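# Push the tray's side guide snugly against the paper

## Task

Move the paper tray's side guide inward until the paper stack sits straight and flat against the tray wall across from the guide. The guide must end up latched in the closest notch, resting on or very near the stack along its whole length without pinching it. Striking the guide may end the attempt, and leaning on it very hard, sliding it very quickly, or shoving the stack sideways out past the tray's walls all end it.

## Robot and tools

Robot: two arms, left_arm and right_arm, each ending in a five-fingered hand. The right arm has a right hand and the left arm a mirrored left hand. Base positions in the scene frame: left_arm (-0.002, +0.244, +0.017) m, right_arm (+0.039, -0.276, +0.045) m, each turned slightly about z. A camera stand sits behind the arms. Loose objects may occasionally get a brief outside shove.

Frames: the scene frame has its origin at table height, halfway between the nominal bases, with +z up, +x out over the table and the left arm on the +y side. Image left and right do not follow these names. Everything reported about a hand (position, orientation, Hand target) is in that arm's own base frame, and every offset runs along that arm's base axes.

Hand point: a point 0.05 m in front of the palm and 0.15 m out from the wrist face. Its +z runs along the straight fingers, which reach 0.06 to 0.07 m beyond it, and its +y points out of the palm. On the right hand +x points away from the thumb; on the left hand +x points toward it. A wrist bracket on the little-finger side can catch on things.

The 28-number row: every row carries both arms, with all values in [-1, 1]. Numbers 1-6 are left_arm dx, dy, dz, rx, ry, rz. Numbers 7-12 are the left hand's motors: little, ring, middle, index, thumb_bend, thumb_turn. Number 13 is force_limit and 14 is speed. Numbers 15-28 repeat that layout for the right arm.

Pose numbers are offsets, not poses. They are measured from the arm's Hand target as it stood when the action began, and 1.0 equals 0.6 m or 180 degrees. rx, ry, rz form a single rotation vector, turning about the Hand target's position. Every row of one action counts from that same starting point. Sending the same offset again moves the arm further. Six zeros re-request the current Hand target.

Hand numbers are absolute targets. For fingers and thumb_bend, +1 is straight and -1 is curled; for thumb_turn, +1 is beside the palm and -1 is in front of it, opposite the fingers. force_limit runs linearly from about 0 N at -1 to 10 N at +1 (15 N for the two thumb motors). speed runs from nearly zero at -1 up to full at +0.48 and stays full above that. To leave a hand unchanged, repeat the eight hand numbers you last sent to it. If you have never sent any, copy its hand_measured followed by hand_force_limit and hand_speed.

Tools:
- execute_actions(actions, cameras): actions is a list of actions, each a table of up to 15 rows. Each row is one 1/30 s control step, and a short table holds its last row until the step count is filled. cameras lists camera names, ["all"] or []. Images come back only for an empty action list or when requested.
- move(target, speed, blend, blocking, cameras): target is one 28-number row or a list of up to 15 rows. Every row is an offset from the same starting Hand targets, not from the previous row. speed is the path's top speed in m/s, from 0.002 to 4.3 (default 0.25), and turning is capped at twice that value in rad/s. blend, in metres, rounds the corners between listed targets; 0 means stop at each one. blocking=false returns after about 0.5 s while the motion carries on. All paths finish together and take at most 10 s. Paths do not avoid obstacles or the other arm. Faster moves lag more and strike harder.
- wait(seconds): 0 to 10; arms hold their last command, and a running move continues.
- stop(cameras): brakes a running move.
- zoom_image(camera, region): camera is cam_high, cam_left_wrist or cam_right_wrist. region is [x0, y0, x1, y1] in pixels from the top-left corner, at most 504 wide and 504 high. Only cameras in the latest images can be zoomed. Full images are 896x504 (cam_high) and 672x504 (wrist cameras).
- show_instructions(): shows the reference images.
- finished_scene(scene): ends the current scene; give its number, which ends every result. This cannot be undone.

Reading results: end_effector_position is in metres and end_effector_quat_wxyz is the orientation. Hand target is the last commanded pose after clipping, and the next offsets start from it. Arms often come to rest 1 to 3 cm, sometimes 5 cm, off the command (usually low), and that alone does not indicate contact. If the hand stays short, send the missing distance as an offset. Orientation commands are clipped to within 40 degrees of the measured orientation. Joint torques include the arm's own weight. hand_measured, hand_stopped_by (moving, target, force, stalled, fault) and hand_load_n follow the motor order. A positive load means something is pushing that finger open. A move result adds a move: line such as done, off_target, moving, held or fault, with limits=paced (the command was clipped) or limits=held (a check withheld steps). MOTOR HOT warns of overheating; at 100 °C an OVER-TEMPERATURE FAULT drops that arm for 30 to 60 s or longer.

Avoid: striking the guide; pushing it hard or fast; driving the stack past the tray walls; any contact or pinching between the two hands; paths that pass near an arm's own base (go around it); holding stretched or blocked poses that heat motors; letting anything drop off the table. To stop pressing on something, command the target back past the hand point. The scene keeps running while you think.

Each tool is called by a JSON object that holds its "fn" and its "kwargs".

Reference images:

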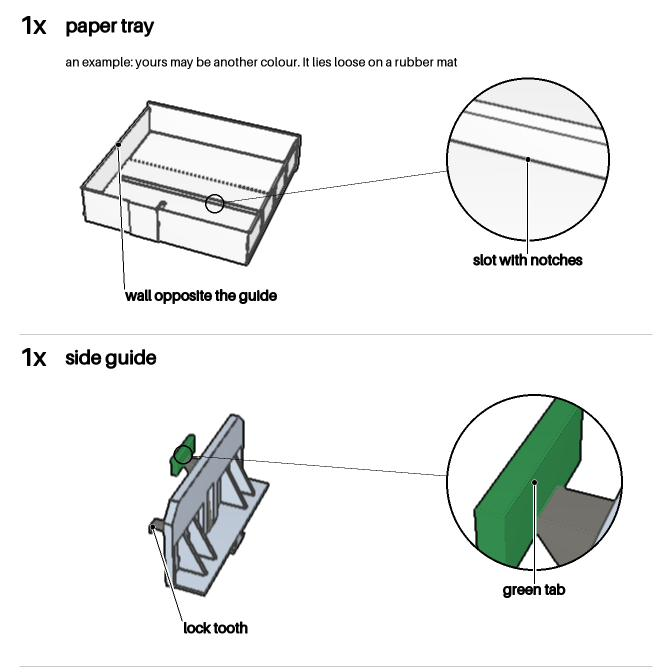

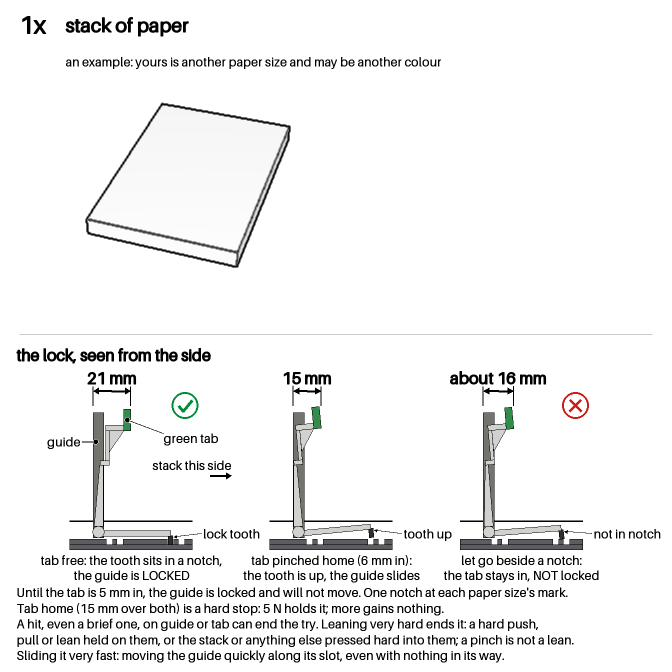

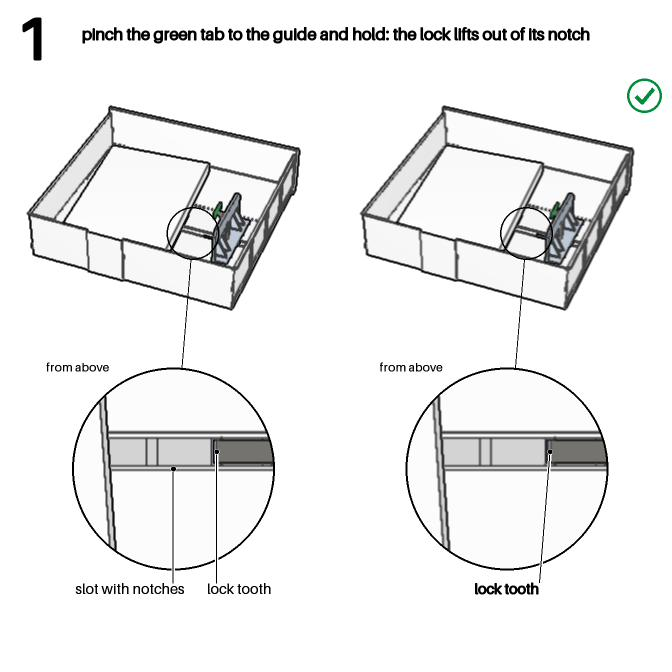

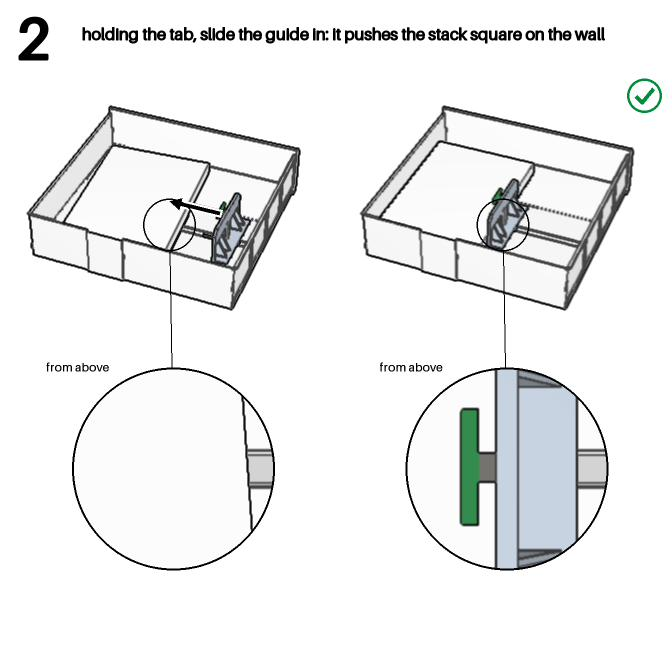

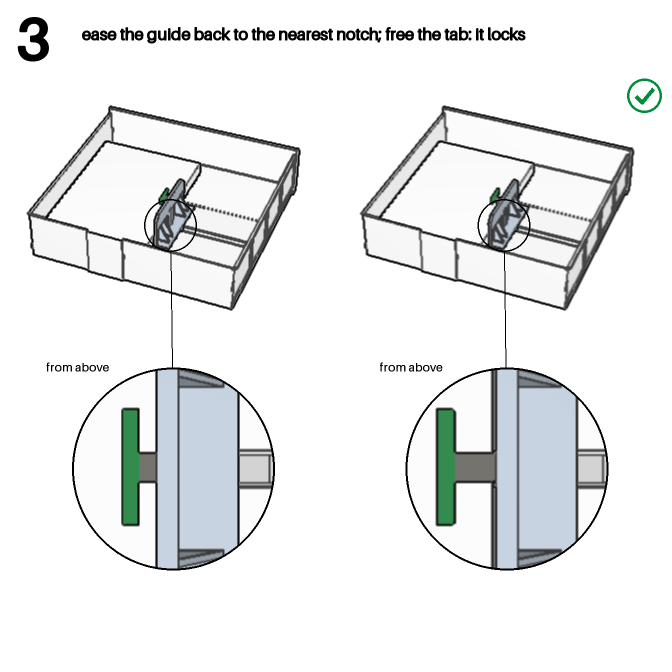

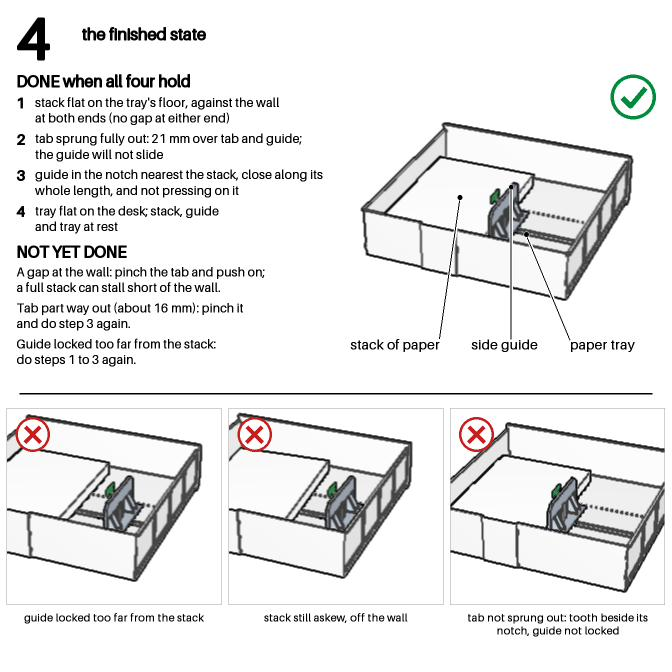

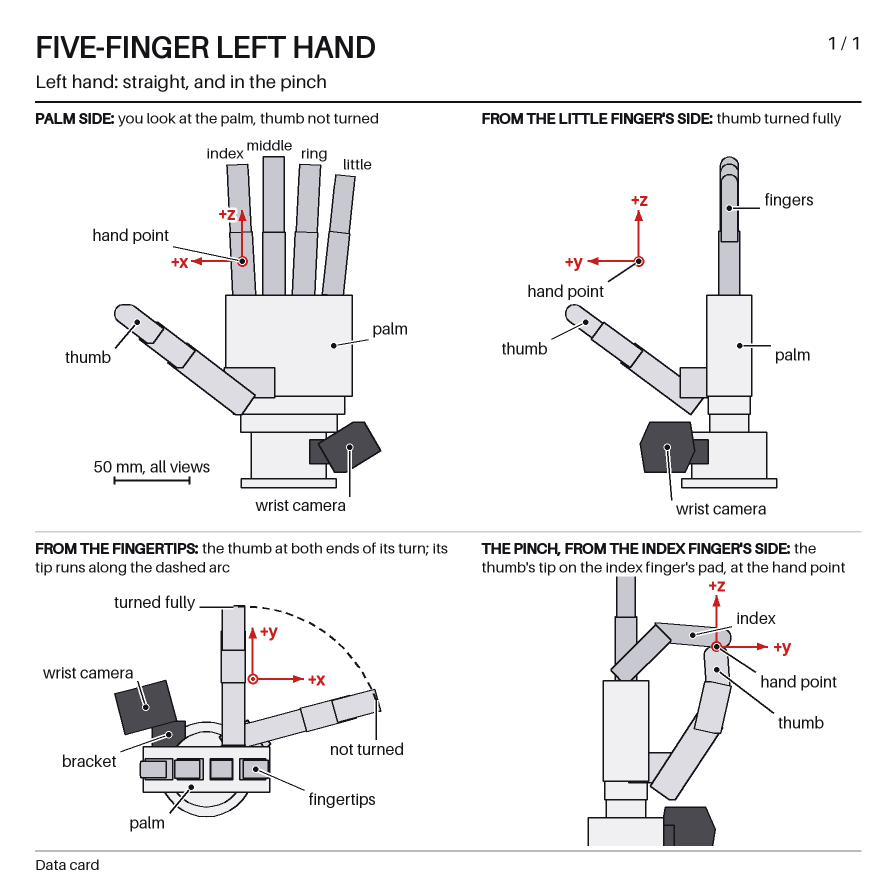

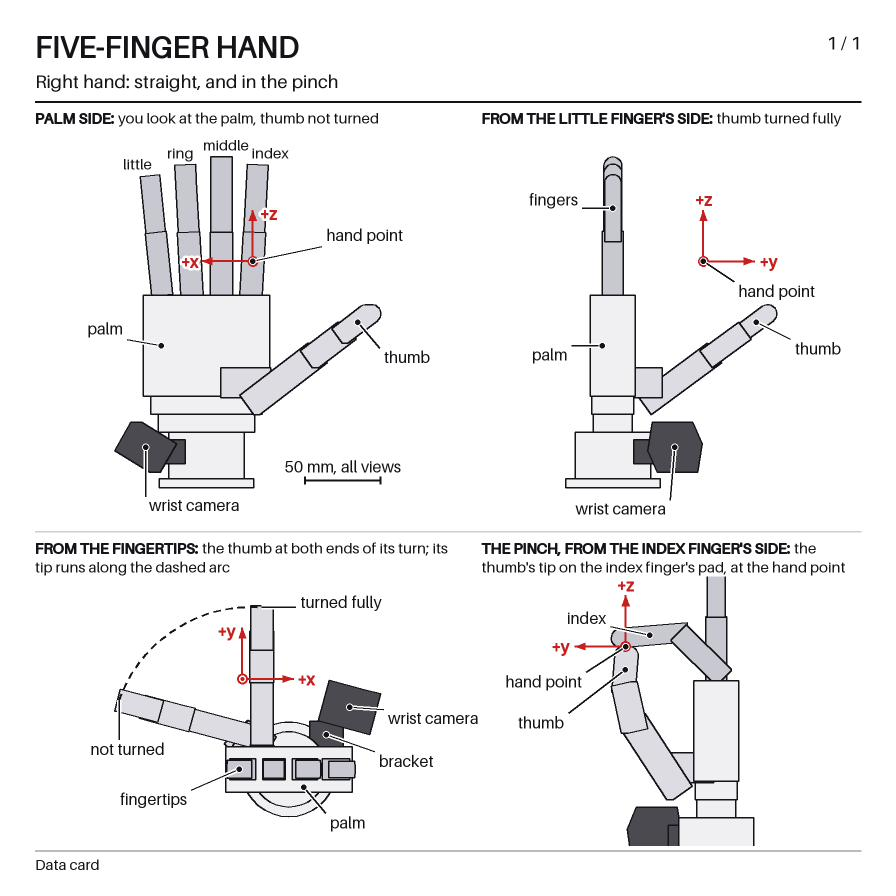

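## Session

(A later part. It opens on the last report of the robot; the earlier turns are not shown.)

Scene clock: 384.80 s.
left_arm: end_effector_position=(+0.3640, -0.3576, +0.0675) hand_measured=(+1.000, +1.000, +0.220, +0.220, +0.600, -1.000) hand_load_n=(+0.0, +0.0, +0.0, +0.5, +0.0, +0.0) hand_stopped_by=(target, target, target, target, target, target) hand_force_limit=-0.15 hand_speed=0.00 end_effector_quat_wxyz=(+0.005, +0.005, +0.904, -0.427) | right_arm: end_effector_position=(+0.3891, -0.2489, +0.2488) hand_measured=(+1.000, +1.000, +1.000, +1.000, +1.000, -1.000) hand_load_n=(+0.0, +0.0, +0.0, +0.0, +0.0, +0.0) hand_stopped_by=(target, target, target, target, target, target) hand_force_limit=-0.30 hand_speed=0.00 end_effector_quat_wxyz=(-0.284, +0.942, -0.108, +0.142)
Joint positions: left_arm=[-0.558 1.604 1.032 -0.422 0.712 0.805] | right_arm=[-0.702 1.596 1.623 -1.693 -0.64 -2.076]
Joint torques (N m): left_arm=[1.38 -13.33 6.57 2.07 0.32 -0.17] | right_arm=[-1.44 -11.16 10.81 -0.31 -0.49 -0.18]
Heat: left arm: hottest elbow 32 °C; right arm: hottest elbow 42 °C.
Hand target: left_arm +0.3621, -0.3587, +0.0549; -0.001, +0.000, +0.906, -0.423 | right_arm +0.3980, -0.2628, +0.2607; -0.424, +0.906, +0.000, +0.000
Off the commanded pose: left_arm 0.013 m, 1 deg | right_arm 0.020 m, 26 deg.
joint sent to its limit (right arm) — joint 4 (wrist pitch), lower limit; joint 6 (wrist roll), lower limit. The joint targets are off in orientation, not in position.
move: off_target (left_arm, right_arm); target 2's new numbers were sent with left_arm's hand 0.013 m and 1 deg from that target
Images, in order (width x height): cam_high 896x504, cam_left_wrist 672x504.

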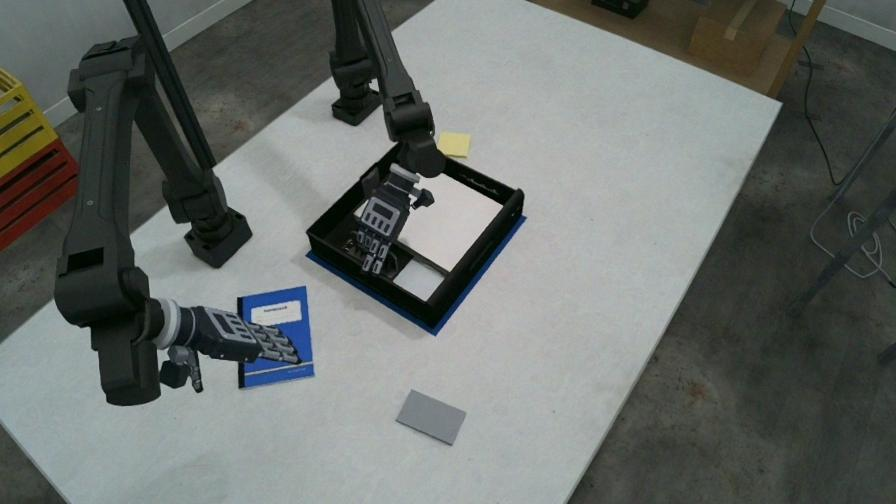

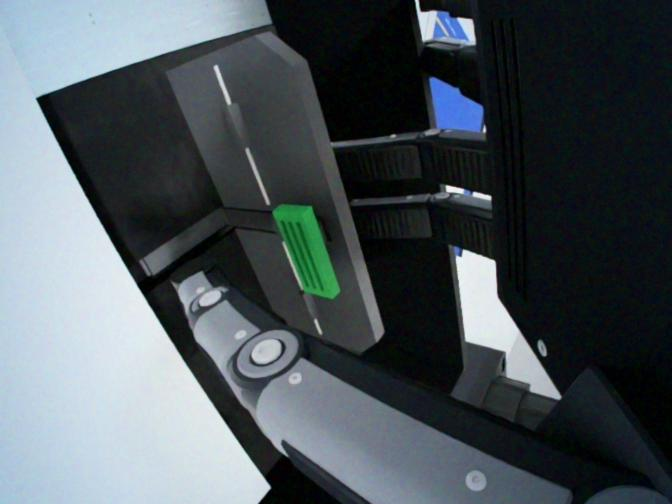

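{"fn": "move", "kwargs": {"target": [[0,0.0,0,0,0,0,1,1,-0.3,-0.3,0.5,-1,-0.85,-0.7, 0,0,0.0,0,0,0,1,1,1,1,1,-1,-0.3,0],[0,0.0,0,0,0,0,1,1,-0.3,-0.3,0.0,-1,-0.8,-0.5, 0,0,0.0,0,0,0,1,1,1,1,1,-1,-0.3,0]], "speed": 0.08, "cameras": ["cam_left_wrist"]}}

{"fn": "zoom_image", "kwargs": {"camera": "cam_left_wrist", "region": [140, 120, 420, 360]}}

Scene clock: 389.23 s.
left_arm: end_effector_position=(+0.3638, -0.3591, +0.0663) hand_measured=(+1.000, +1.000, +0.112, +0.086, +0.172, -1.000) hand_load_n=(+0.0, +0.0, +0.0, +2.5, +4.0, +0.5) hand_stopped_by=(target, target, force, force, force, target) hand_force_limit=-0.80 hand_speed=-0.50 end_effector_quat_wxyz=(+0.005, +0.007, +0.904, -0.428) | right_arm: end_effector_position=(+0.3891, -0.2489, +0.2488) hand_measured=(+1.000, +1.000, +1.000, +1.000, +1.000, -1.000) hand_load_n=(+0.0, -0.5, +0.0, +0.0, +0.0, +0.0) hand_stopped_by=(target, target, target, target, target, target) hand_force_limit=-0.30 hand_speed=0.00 end_effector_quat_wxyz=(-0.284, +0.942, -0.108, +0.142)
Joint positions: left_arm=[-0.561 1.607 1.032 -0.417 0.712 0.805] | right_arm=[-0.702 1.596 1.623 -1.693 -0.64 -2.076]
Joint torques (N m): left_arm=[1.55 -13.8 6.58 1.87 0.32 -0.17] | right_arm=[-1.44 -11.11 10.84 -0.29 -0.48 -0.18]
Heat: left arm: hottest elbow 32 °C; right arm: hottest elbow 42 °C.
Hand target: left_arm +0.3620, -0.3588, +0.0548; -0.002, +0.000, +0.906, -0.423 | right_arm +0.3980, -0.2628, +0.2607; -0.424, +0.906, +0.000, +0.000
Off the commanded pose: left_arm 0.011 m, 1 deg | right_arm 0.020 m, 26 deg.
joint sent to its limit (right arm) — joint 4 (wrist pitch), lower limit; joint 6 (wrist roll), lower limit. The joint targets are off in orientation, not in position.
move: off_target (left_arm, right_arm); target 2's new numbers were sent with left_arm's hand 0.011 m and 1 deg from that target
Images, in order (width x height): cam_left_wrist 672x504.

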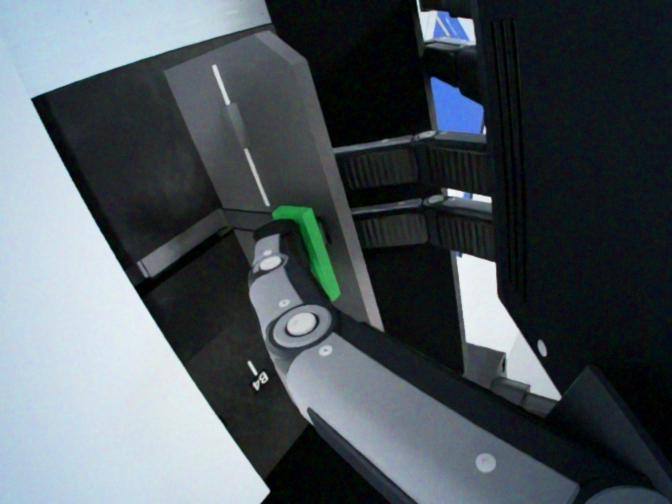

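Scaled by 1.800 from the camera's 672x504 image, which has a finer 960x720 frame.

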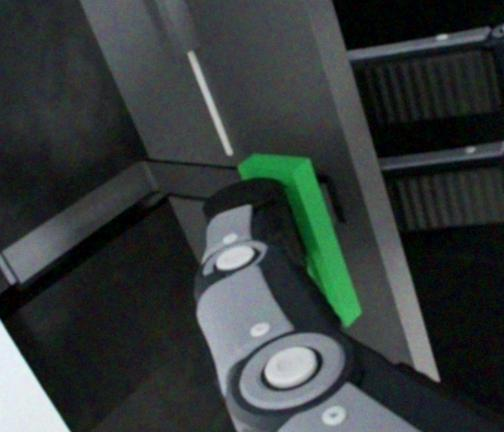

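{"fn": "move", "kwargs": {"target": [0,0.0,0,0,0,0,1,1,-0.3,-0.3,-0.3,-1,-0.2,-0.7, 0,0,0.0,0,0,0,1,1,1,1,1,-1,-0.3,0], "speed": 0.08, "cameras": ["cam_left_wrist"]}}

{"fn": "zoom_image", "kwargs": {"camera": "cam_left_wrist", "region": [140, 120, 420, 360]}}

Scene clock: 394.03 s.
left_arm: end_effector_position=(+0.3637, -0.3591, +0.0663) hand_measured=(+1.000, +1.000, +0.112, +0.086, +0.020, -1.000) hand_load_n=(+0.0, +0.0, +0.0, +5.0, +6.0, +1.0) hand_stopped_by=(target, target, force, force, force, target) hand_force_limit=-0.20 hand_speed=-0.70 end_effector_quat_wxyz=(+0.005, +0.006, +0.904, -0.428) | right_arm: end_effector_position=(+0.3891, -0.2489, +0.2488) hand_measured=(+1.000, +1.000, +1.000, +1.000, +1.000, -1.000) hand_load_n=(+0.0, +0.0, +0.0, +0.0, +0.0, +0.0) hand_stopped_by=(target, target, target, target, target, target) hand_force_limit=-0.30 hand_speed=0.00 end_effector_quat_wxyz=(-0.284, +0.942, -0.108, +0.142)
Joint positions: left_arm=[-0.561 1.607 1.032 -0.417 0.712 0.804] | right_arm=[-0.702 1.596 1.623 -1.693 -0.64 -2.076]
Joint torques (N m): left_arm=[1.55 -13.8 6.58 1.87 0.32 -0.16] | right_arm=[-1.44 -11.28 10.85 -0.28 -0.49 -0.18]
Heat: left arm: hottest elbow 32 °C; right arm: hottest elbow 42 °C.
Hand target: left_arm +0.3620, -0.3588, +0.0548; -0.002, +0.000, +0.906, -0.423 | right_arm +0.3980, -0.2628, +0.2607; -0.424, +0.906, +0.000, +0.000
Off the commanded pose: left_arm 0.012 m, 1 deg | right_arm 0.020 m, 26 deg.
joint sent to its limit (right arm) — joint 4 (wrist pitch), lower limit; joint 6 (wrist roll), lower limit. The joint targets are off in orientation, not in position.
move: off_target (left_arm, right_arm)
Images, in order (width x height): cam_left_wrist 672x504.

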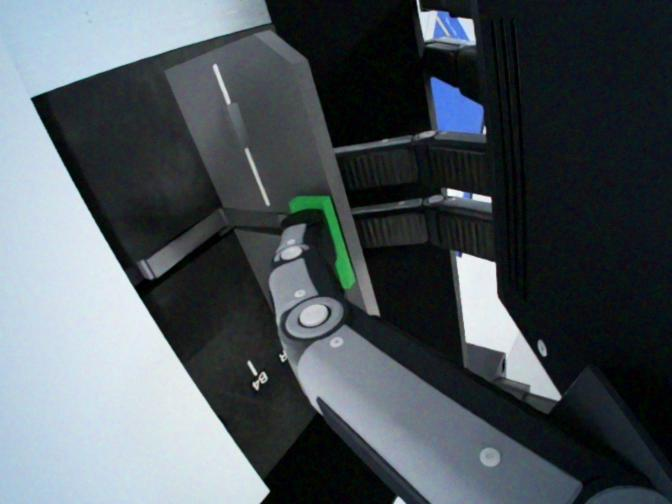

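Scaled by 1.800 from the camera's 672x504 image, which has a finer 960x720 frame.

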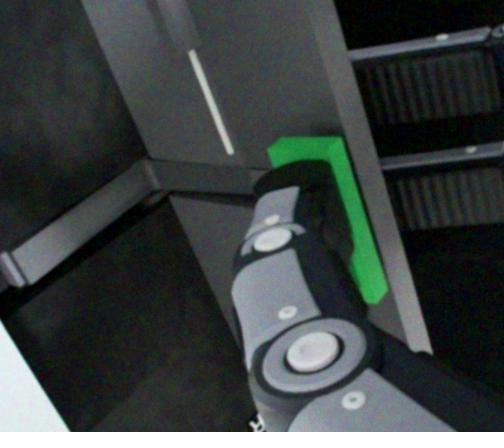

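{"fn": "move", "kwargs": {"target": [0,0.02,0,0,0,0,1,1,-0.3,-0.3,-0.3,-1,-0.2,-0.7, 0,0,0.0,0,0,0,1,1,1,1,1,-1,-0.3,0], "speed": 0.03, "cameras": ["cam_left_wrist"]}}

Scene clock: 399.73 s.
left_arm: end_effector_position=(+0.3630, -0.3578, +0.0656) hand_measured=(+1.000, +1.000, +0.112, +0.086, +0.020, -1.000) hand_load_n=(+0.0, +0.5, +0.0, +5.0, +5.5, +1.0) hand_stopped_by=(target, target, force, force, force, target) hand_force_limit=-0.20 hand_speed=-0.70 end_effector_quat_wxyz=(+0.003, +0.007, +0.903, -0.430) | right_arm: end_effector_position=(+0.3891, -0.2489, +0.2488) hand_measured=(+1.000, +1.000, +1.000, +1.000, +1.000, -1.000) hand_load_n=(+0.0, +0.0, +0.0, +0.0, +0.0, +0.0) hand_stopped_by=(target, target, target, target, target, target) hand_force_limit=-0.30 hand_speed=0.00 end_effector_quat_wxyz=(-0.284, +0.942, -0.108, +0.142)
Joint positions: left_arm=[-0.557 1.607 1.028 -0.416 0.72 0.807] | right_arm=[-0.702 1.596 1.623 -1.693 -0.64 -2.076]
Joint torques (N m): left_arm=[2.84 -14.68 5.65 1.25 0.45 0.02] | right_arm=[-1.44 -11.22 10.84 -0.29 -0.49 -0.18]
Heat: left arm: hottest elbow 32 °C; right arm: hottest elbow 43 °C.
Hand target: left_arm +0.3620, -0.3467, +0.0547; -0.002, +0.000, +0.906, -0.423 | right_arm +0.3980, -0.2628, +0.2607; -0.424, +0.906, +0.000, +0.000
Off the commanded pose: left_arm 0.015 m, 1 deg | right_arm 0.020 m, 26 deg.
joint sent to its limit (right arm) — joint 4 (wrist pitch), lower limit; joint 6 (wrist roll), lower limit. The joint targets are off in orientation, not in position.
move: off_target (left_arm, right_arm)
Images, in order (width x height): cam_left_wrist 672x504.

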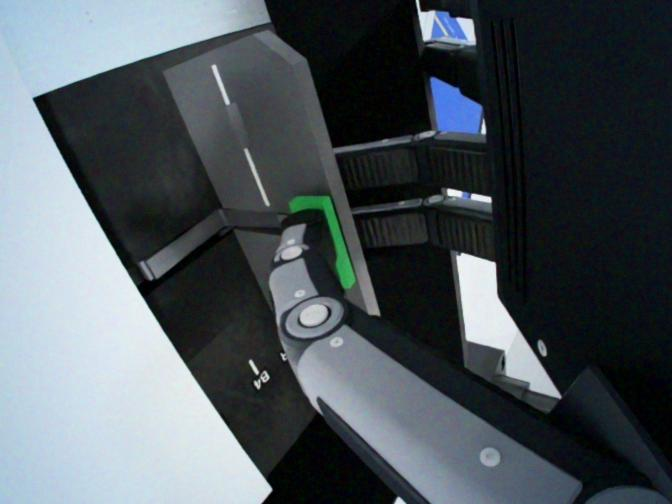

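{"fn": "move", "kwargs": {"target": [0,0.015,0,0,0,0,1,1,-0.3,-0.3,-0.3,-1,-0.2,-0.7, 0,0,0.0,0,0,0,1,1,1,1,1,-1,-0.3,0], "speed": 0.03, "cameras": ["cam_left_wrist"]}}

{"fn": "zoom_image", "kwargs": {"camera": "cam_left_wrist", "region": [140, 120, 420, 360]}}

Scene clock: 404.43 s.
left_arm: end_effector_position=(+0.3629, -0.3554, +0.0652) hand_measured=(+1.000, +1.000, +0.112, +0.086, +0.020, -1.000) hand_load_n=(+0.0, +1.0, +0.0, +6.0, +6.5, +1.5) hand_stopped_by=(target, target, force, force, force, target) hand_force_limit=-0.20 hand_speed=-0.70 end_effector_quat_wxyz=(+0.003, +0.015, +0.901, -0.433) | right_arm: end_effector_position=(+0.3891, -0.2489, +0.2488) hand_measured=(+1.000, +1.000, +1.000, +1.000, +1.000, -1.000) hand_load_n=(+0.0, +0.0, +0.0, +0.0, +0.0, +0.0) hand_stopped_by=(target, target, target, target, target, target) hand_force_limit=-0.30 hand_speed=0.00 end_effector_quat_wxyz=(-0.284, +0.942, -0.108, +0.142)
Joint positions: left_arm=[-0.551 1.606 1.023 -0.416 0.734 0.828] | right_arm=[-0.702 1.596 1.623 -1.693 -0.64 -2.076]
Joint torques (N m): left_arm=[3.6 -15.27 5.23 0.85 0.24 -0.03] | right_arm=[-1.49 -11.11 10.82 -0.27 -0.49 -0.18]
Heat: left arm: hottest shoulder 31 °C; right arm: hottest elbow 43 °C.
Hand target: left_arm +0.3619, -0.3377, +0.0548; -0.002, +0.000, +0.906, -0.423 | right_arm +0.3980, -0.2628, +0.2607; -0.424, +0.906, +0.000, +0.000
Off the commanded pose: left_arm 0.021 m, 2 deg | right_arm 0.020 m, 26 deg.
joint sent to its limit (right arm) — joint 4 (wrist pitch), lower limit; joint 6 (wrist roll), lower limit. The joint targets are off in orientation, not in position.
move: off_target (left_arm, right_arm)
Images, in order (width x height): cam_left_wrist 672x504.

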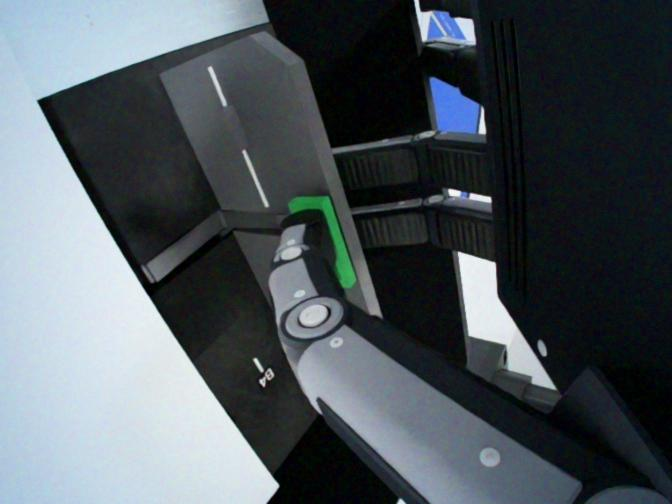

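Scaled by 1.800 from the camera's 672x504 image, which has a finer 960x720 frame.

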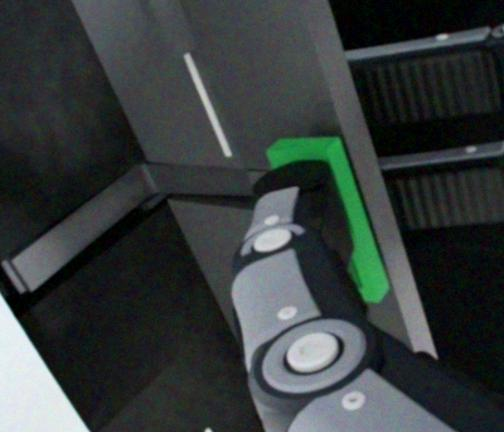

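{"fn": "move", "kwargs": {"target": [0,0.015,0,0,0,0,1,1,-0.3,-0.3,-0.3,-1,-0.2,-0.7, 0,0,0.0,0,0,0,1,1,1,1,1,-1,-0.3,0], "speed": 0.03, "cameras": ["cam_left_wrist","cam_high"]}}

{"fn": "zoom_image", "kwargs": {"camera": "cam_high", "region": [305, 135, 445, 305]}}

Scene clock: 408.77 s.
left_arm: end_effector_position=(+0.3619, -0.3514, +0.0642) hand_measured=(+1.000, +1.000, +0.112, +0.086, +0.020, -1.000) hand_load_n=(+0.0, +1.5, +0.0, +6.5, +7.0, +2.0) hand_stopped_by=(target, target, force, force, force, target) hand_force_limit=-0.20 hand_speed=-0.70 end_effector_quat_wxyz=(+0.004, +0.022, +0.900, -0.436) | right_arm: end_effector_position=(+0.3891, -0.2489, +0.2488) hand_measured=(+1.000, +1.000, +1.000, +1.000, +1.000, -1.000) hand_load_n=(+0.0, +0.0, +0.0, +0.0, +0.0, +0.0) hand_stopped_by=(target, target, target, target, target, target) hand_force_limit=-0.30 hand_speed=0.00 end_effector_quat_wxyz=(-0.284, +0.942, -0.108, +0.142)
Joint positions: left_arm=[-0.543 1.601 1.013 -0.416 0.745 0.849] | right_arm=[-0.702 1.596 1.623 -1.693 -0.64 -2.076]
Joint torques (N m): left_arm=[4.19 -15.5 5.18 0.4 0.11 0.02] | right_arm=[-1.44 -11.05 10.84 -0.28 -0.49 -0.18]
Heat: left arm: hottest shoulder 31 °C; right arm: hottest elbow 43 °C.
Hand target: left_arm +0.3620, -0.3287, +0.0548; -0.001, +0.000, +0.906, -0.423 | right_arm +0.3980, -0.2628, +0.2607; -0.424, +0.906, +0.000, +0.000
Off the commanded pose: left_arm 0.025 m, 3 deg | right_arm 0.020 m, 26 deg.
joint sent to its limit (right arm) — joint 4 (wrist pitch), lower limit; joint 6 (wrist roll), lower limit. The joint targets are off in orientation, not in position.
move: off_target (left_arm, right_arm)
Images, in order (width x height): cam_high 896x504, cam_left_wrist 672x504.

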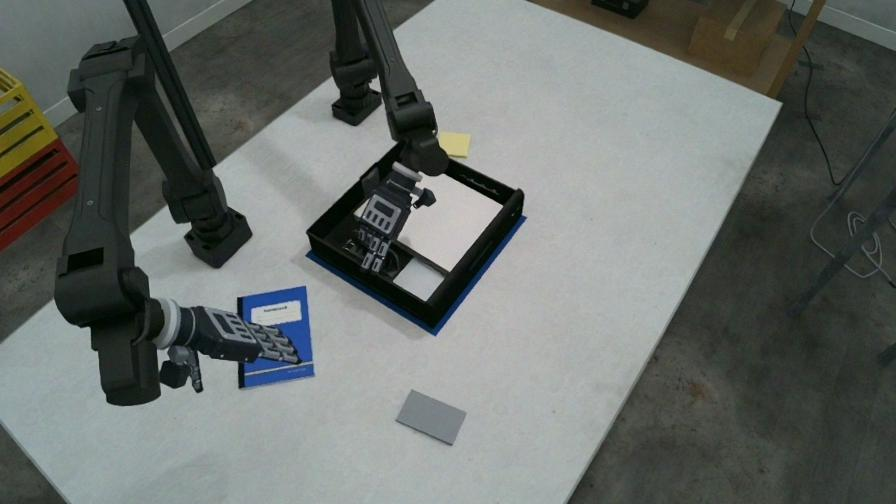

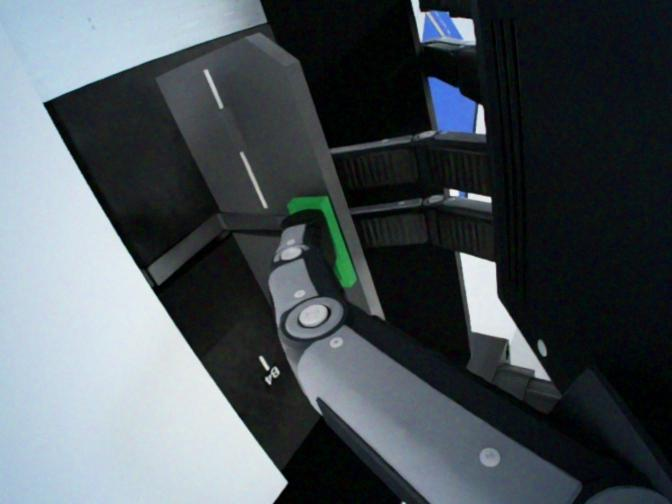

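Scaled by 2.965 from the camera's 896x504 image, which has a finer 1280x720 frame.

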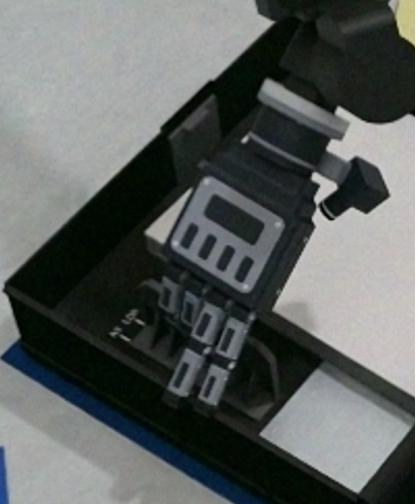

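{"fn": "move", "kwargs": {"target": [0,0.025,0,0,0,0,1,1,-0.3,-0.3,-0.3,-1,-0.2,-0.7, 0,0,0.0,0,0,0,1,1,1,1,1,-1,-0.3,0], "speed": 0.03, "cameras": ["cam_left_wrist"]}}

Scene clock: 417.60 s.
left_arm: end_effector_position=(+0.3631, -0.3245, +0.0665) hand_measured=(+1.000, +1.000, +0.112, +0.086, +0.020, -1.000) hand_load_n=(+0.0, +0.0, +0.0, +6.5, +1.0, +0.5) hand_stopped_by=(target, target, force, force, force, target) hand_force_limit=-0.20 hand_speed=-0.70 end_effector_quat_wxyz=(+0.002, +0.002, +0.901, -0.434) | right_arm: end_effector_position=(+0.3891, -0.2489, +0.2488) hand_measured=(+1.000, +1.000, +1.000, +1.000, +1.000, -1.000) hand_load_n=(+0.0, +0.0, +0.0, +0.0, +0.0, +0.0) hand_stopped_by=(target, target, target, target, target, target) hand_force_limit=-0.30 hand_speed=0.00 end_effector_quat_wxyz=(-0.284, +0.942, -0.108, +0.142)
Joint positions: left_arm=[-0.49 1.57 0.985 -0.451 0.76 0.867] | right_arm=[-0.702 1.596 1.623 -1.693 -0.64 -2.076]
Joint torques (N m): left_arm=[2.73 -13.68 6.19 0.72 0.14 0.14] | right_arm=[-1.55 -11.16 10.82 -0.29 -0.49 -0.18]
Heat: left arm: hottest shoulder 31 °C; right arm: hottest elbow 43 °C.
Hand target: left_arm +0.3621, -0.3137, +0.0549; -0.001, +0.000, +0.906, -0.423 | right_arm +0.3980, -0.2628, +0.2607; -0.424, +0.906, +0.000, +0.000
Off the commanded pose: left_arm 0.016 m, 1 deg | right_arm 0.020 m, 26 deg.
joint sent to its limit (right arm) — joint 4 (wrist pitch), lower limit; joint 6 (wrist roll), lower limit. The joint targets are off in orientation, not in position.
move: off_target (left_arm, right_arm)
Images, in order (width x height): cam_left_wrist 672x504.

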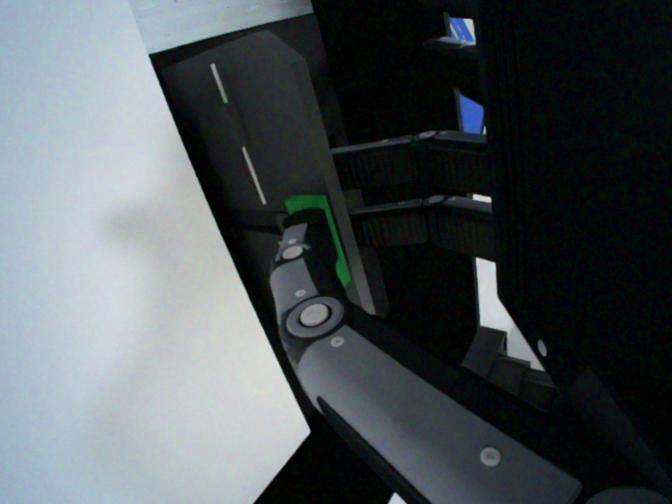

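{"fn": "move", "kwargs": {"target": [0,0.0,0,0,0,0,1,1,-0.3,-0.3,-0.32,-1,-0.2,-0.7, 0,0,0.0,0,0,0,1,1,1,1,1,-1,-0.3,0], "speed": 0.03, "cameras": ["cam_left_wrist"]}}

{"fn": "zoom_image", "kwargs": {"camera": "cam_left_wrist", "region": [140, 120, 420, 360]}}

Scene clock: 422.67 s.
left_arm: end_effector_position=(+0.3631, -0.3245, +0.0665) hand_measured=(+1.000, +1.000, +0.112, +0.086, -0.004, -1.000) hand_load_n=(+0.0, -0.5, +0.0, +7.5, +7.5, +1.5) hand_stopped_by=(target, target, force, force, force, target) hand_force_limit=-0.20 hand_speed=-0.70 end_effector_quat_wxyz=(+0.002, +0.002, +0.901, -0.434) | right_arm: end_effector_position=(+0.3891, -0.2489, +0.2488) hand_measured=(+1.000, +1.000, +1.000, +1.000, +1.000, -1.000) hand_load_n=(+0.0, +0.0, +0.0, +0.0, +0.0, +0.0) hand_stopped_by=(target, target, target, target, target, target) hand_force_limit=-0.30 hand_speed=0.00 end_effector_quat_wxyz=(-0.284, +0.942, -0.108, +0.142)
Joint positions: left_arm=[-0.49 1.57 0.985 -0.451 0.76 0.867] | right_arm=[-0.702 1.596 1.623 -1.693 -0.64 -2.076]
Joint torques (N m): left_arm=[2.67 -13.74 6.2 0.72 0.14 0.15] | right_arm=[-1.49 -11.28 10.84 -0.24 -0.49 -0.17]
Heat: left arm: hottest shoulder 31 °C; right arm: hottest elbow 44 °C.
Hand target: left_arm +0.3621, -0.3137, +0.0549; -0.001, +0.000, +0.906, -0.423 | right_arm +0.3980, -0.2628, +0.2607; -0.424, +0.906, +0.000, +0.000
Off the commanded pose: left_arm 0.016 m, 1 deg | right_arm 0.020 m, 26 deg.
joint sent to its limit (right arm) — joint 4 (wrist pitch), lower limit; joint 6 (wrist roll), lower limit. The joint targets are off in orientation, not in position.
move: off_target (left_arm, right_arm)
Images, in order (width x height): cam_left_wrist 672x504.

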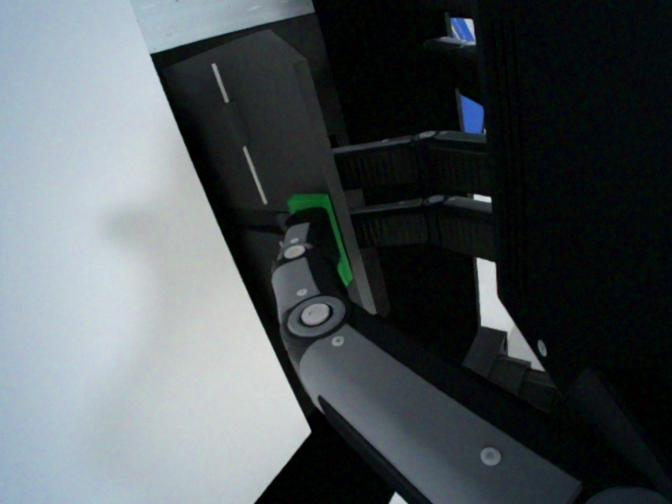

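Scaled by 1.800 from the camera's 672x504 image, which has a finer 960x720 frame.

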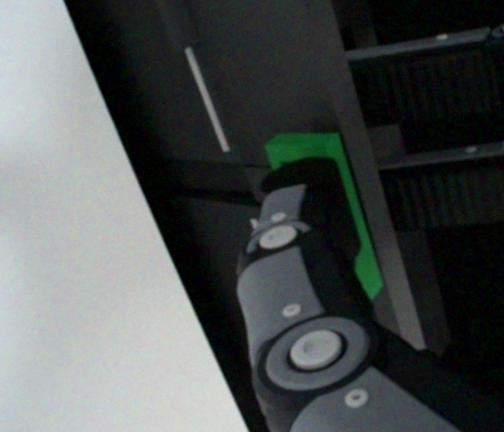

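{"fn": "move", "kwargs": {"target": [0,0.02,0,0,0,0,1,1,-0.3,-0.3,-0.32,-1,-0.2,-0.7, 0,0,0.0,0,0,0,1,1,1,1,1,-1,-0.3,0], "speed": 0.03, "cameras": ["cam_left_wrist","cam_high"]}}

{"fn": "zoom_image", "kwargs": {"camera": "cam_high", "region": [305, 135, 445, 305]}}

Scene clock: 427.17 s.
left_arm: end_effector_position=(+0.3628, -0.3134, +0.0659) hand_measured=(+1.000, +1.000, +0.112, +0.086, -0.004, -1.000) hand_load_n=(+0.0, +0.0, +0.0, +7.5, +6.0, +1.0) hand_stopped_by=(target, target, force, force, force, target) hand_force_limit=-0.20 hand_speed=-0.70 end_effector_quat_wxyz=(+0.000, -0.001, +0.901, -0.434) | right_arm: end_effector_position=(+0.3891, -0.2489, +0.2488) hand_measured=(+1.000, +1.000, +1.000, +1.000, +1.000, -1.000) hand_load_n=(+0.0, +0.0, +0.0, -0.5, +0.0, +0.0) hand_stopped_by=(target, target, target, target, target, target) hand_force_limit=-0.30 hand_speed=0.00 end_effector_quat_wxyz=(-0.284, +0.942, -0.108, +0.142)
Joint positions: left_arm=[-0.467 1.562 0.976 -0.47 0.772 0.888] | right_arm=[-0.702 1.596 1.623 -1.693 -0.64 -2.076]
Joint torques (N m): left_arm=[2.73 -13.63 6.04 0.65 0.16 0.2] | right_arm=[-1.55 -11.11 10.82 -0.27 -0.49 -0.18]
Heat: left arm: hottest shoulder 31 °C; right arm: hottest elbow 44 °C.
Hand target: left_arm +0.3620, -0.3018, +0.0549; -0.001, +0.000, +0.906, -0.423 | right_arm +0.3980, -0.2628, +0.2607; -0.424, +0.906, +0.000, +0.000
Off the commanded pose: left_arm 0.016 m, 1 deg | right_arm 0.020 m, 26 deg.
joint sent to its limit (right arm) — joint 4 (wrist pitch), lower limit; joint 6 (wrist roll), lower limit. The joint targets are off in orientation, not in position.
move: off_target (left_arm, right_arm)
Images, in order (width x height): cam_high 896x504, cam_left_wrist 672x504.

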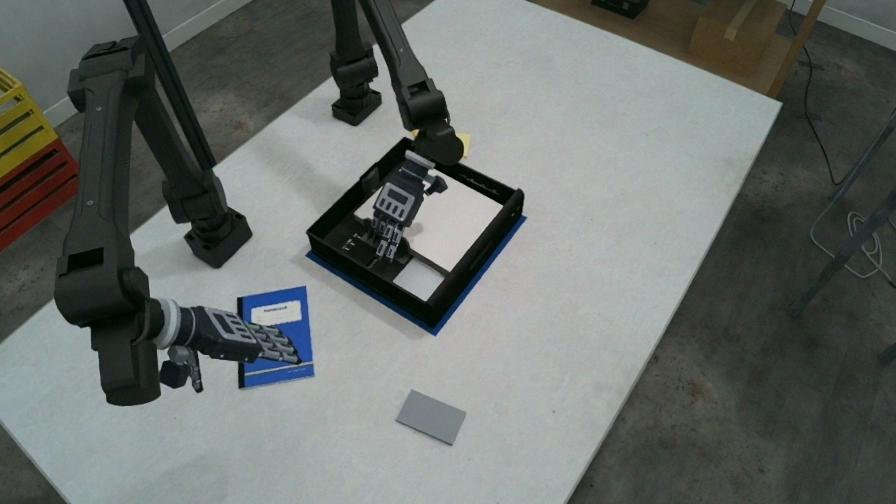

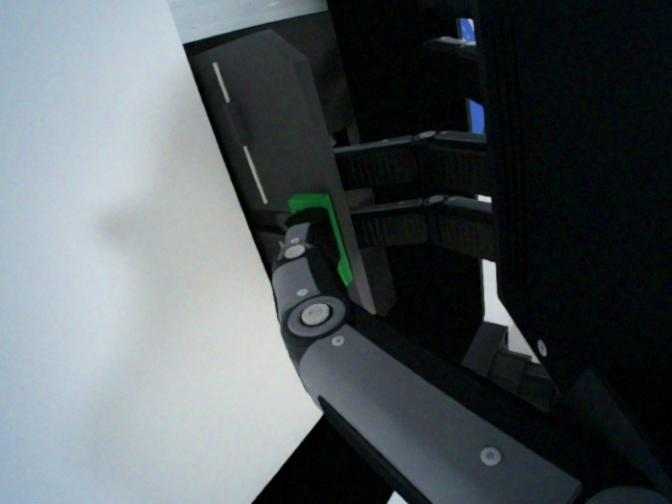

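Scaled by 2.965 from the camera's 896x504 image, which has a finer 1280x720 frame.

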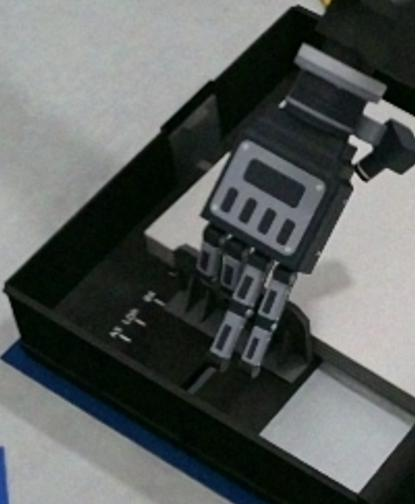

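{"fn": "move", "kwargs": {"target": [0,0.015,0,0,0,0,1,1,-0.3,-0.3,-0.32,-1,-0.2,-0.7, 0,0,0.0,0,0,0,1,1,1,1,1,-1,-0.3,0], "speed": 0.03, "cameras": ["cam_left_wrist","cam_high"]}}

{"fn": "zoom_image", "kwargs": {"camera": "cam_high", "region": [305, 135, 445, 305]}}

Scene clock: 430.67 s.
left_arm: end_effector_position=(+0.3632, -0.3072, +0.0657) hand_measured=(+1.000, +1.000, +0.112, +0.086, -0.004, -1.000) hand_load_n=(+0.0, +0.0, +0.0, +8.5, +6.0, +1.5) hand_stopped_by=(target, target, force, force, force, target) hand_force_limit=-0.20 hand_speed=-0.70 end_effector_quat_wxyz=(+0.001, +0.003, +0.901, -0.435) | right_arm: end_effector_position=(+0.3891, -0.2489, +0.2488) hand_measured=(+1.000, +1.000, +1.000, +1.000, +1.000, -1.000) hand_load_n=(+0.0, +0.0, +0.0, +0.0, +0.0, +0.0) hand_stopped_by=(target, target, target, target, target, target) hand_force_limit=-0.30 hand_speed=0.00 end_effector_quat_wxyz=(-0.284, +0.942, -0.108, +0.142)
Joint positions: left_arm=[-0.454 1.557 0.97 -0.48 0.78 0.913] | right_arm=[-0.702 1.596 1.623 -1.693 -0.64 -2.076]
Joint torques (N m): left_arm=[3.19 -13.92 5.89 0.44 0.13 0.22] | right_arm=[-1.49 -11.11 10.84 -0.25 -0.49 -0.17]
Heat: left arm: hottest shoulder 31 °C; right arm: hottest elbow 44 °C.
Hand target: left_arm +0.3621, -0.2927, +0.0548; -0.001, +0.000, +0.906, -0.423 | right_arm +0.3980, -0.2628, +0.2607; -0.424, +0.906, +0.000, +0.000
Off the commanded pose: left_arm 0.018 m, 2 deg | right_arm 0.020 m, 26 deg.
joint sent to its limit (right arm) — joint 4 (wrist pitch), lower limit; joint 6 (wrist roll), lower limit. The joint targets are off in orientation, not in position.
move: off_target (left_arm, right_arm)
Images, in order (width x height): cam_high 896x504, cam_left_wrist 672x504.

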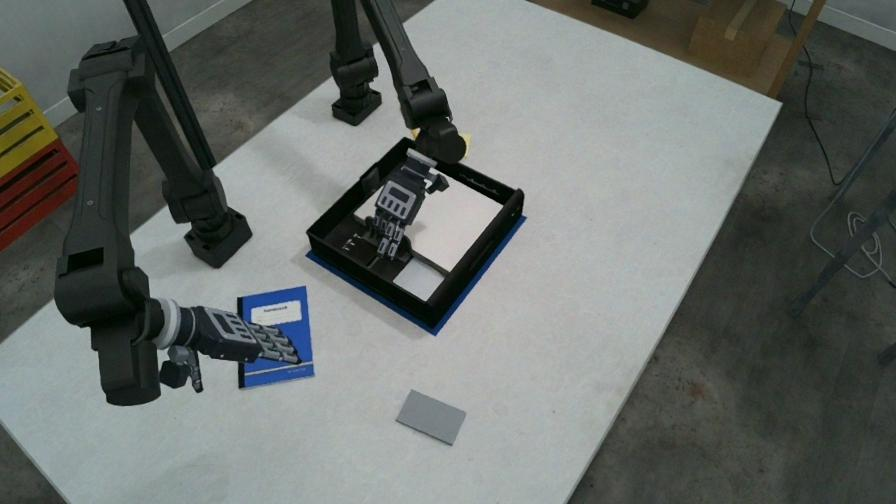

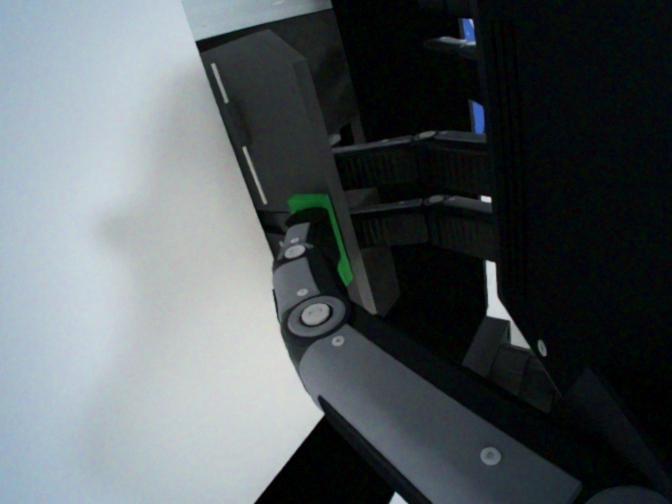

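Scaled by 2.965 from the camera's 896x504 image, which has a finer 1280x720 frame.

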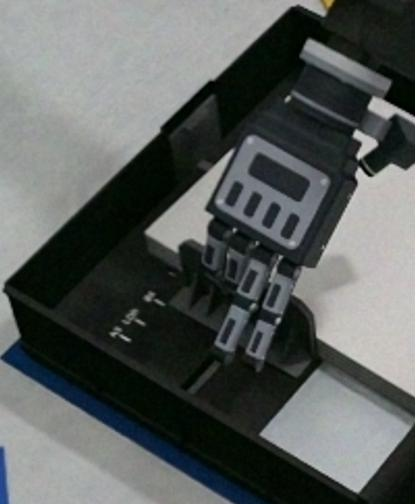

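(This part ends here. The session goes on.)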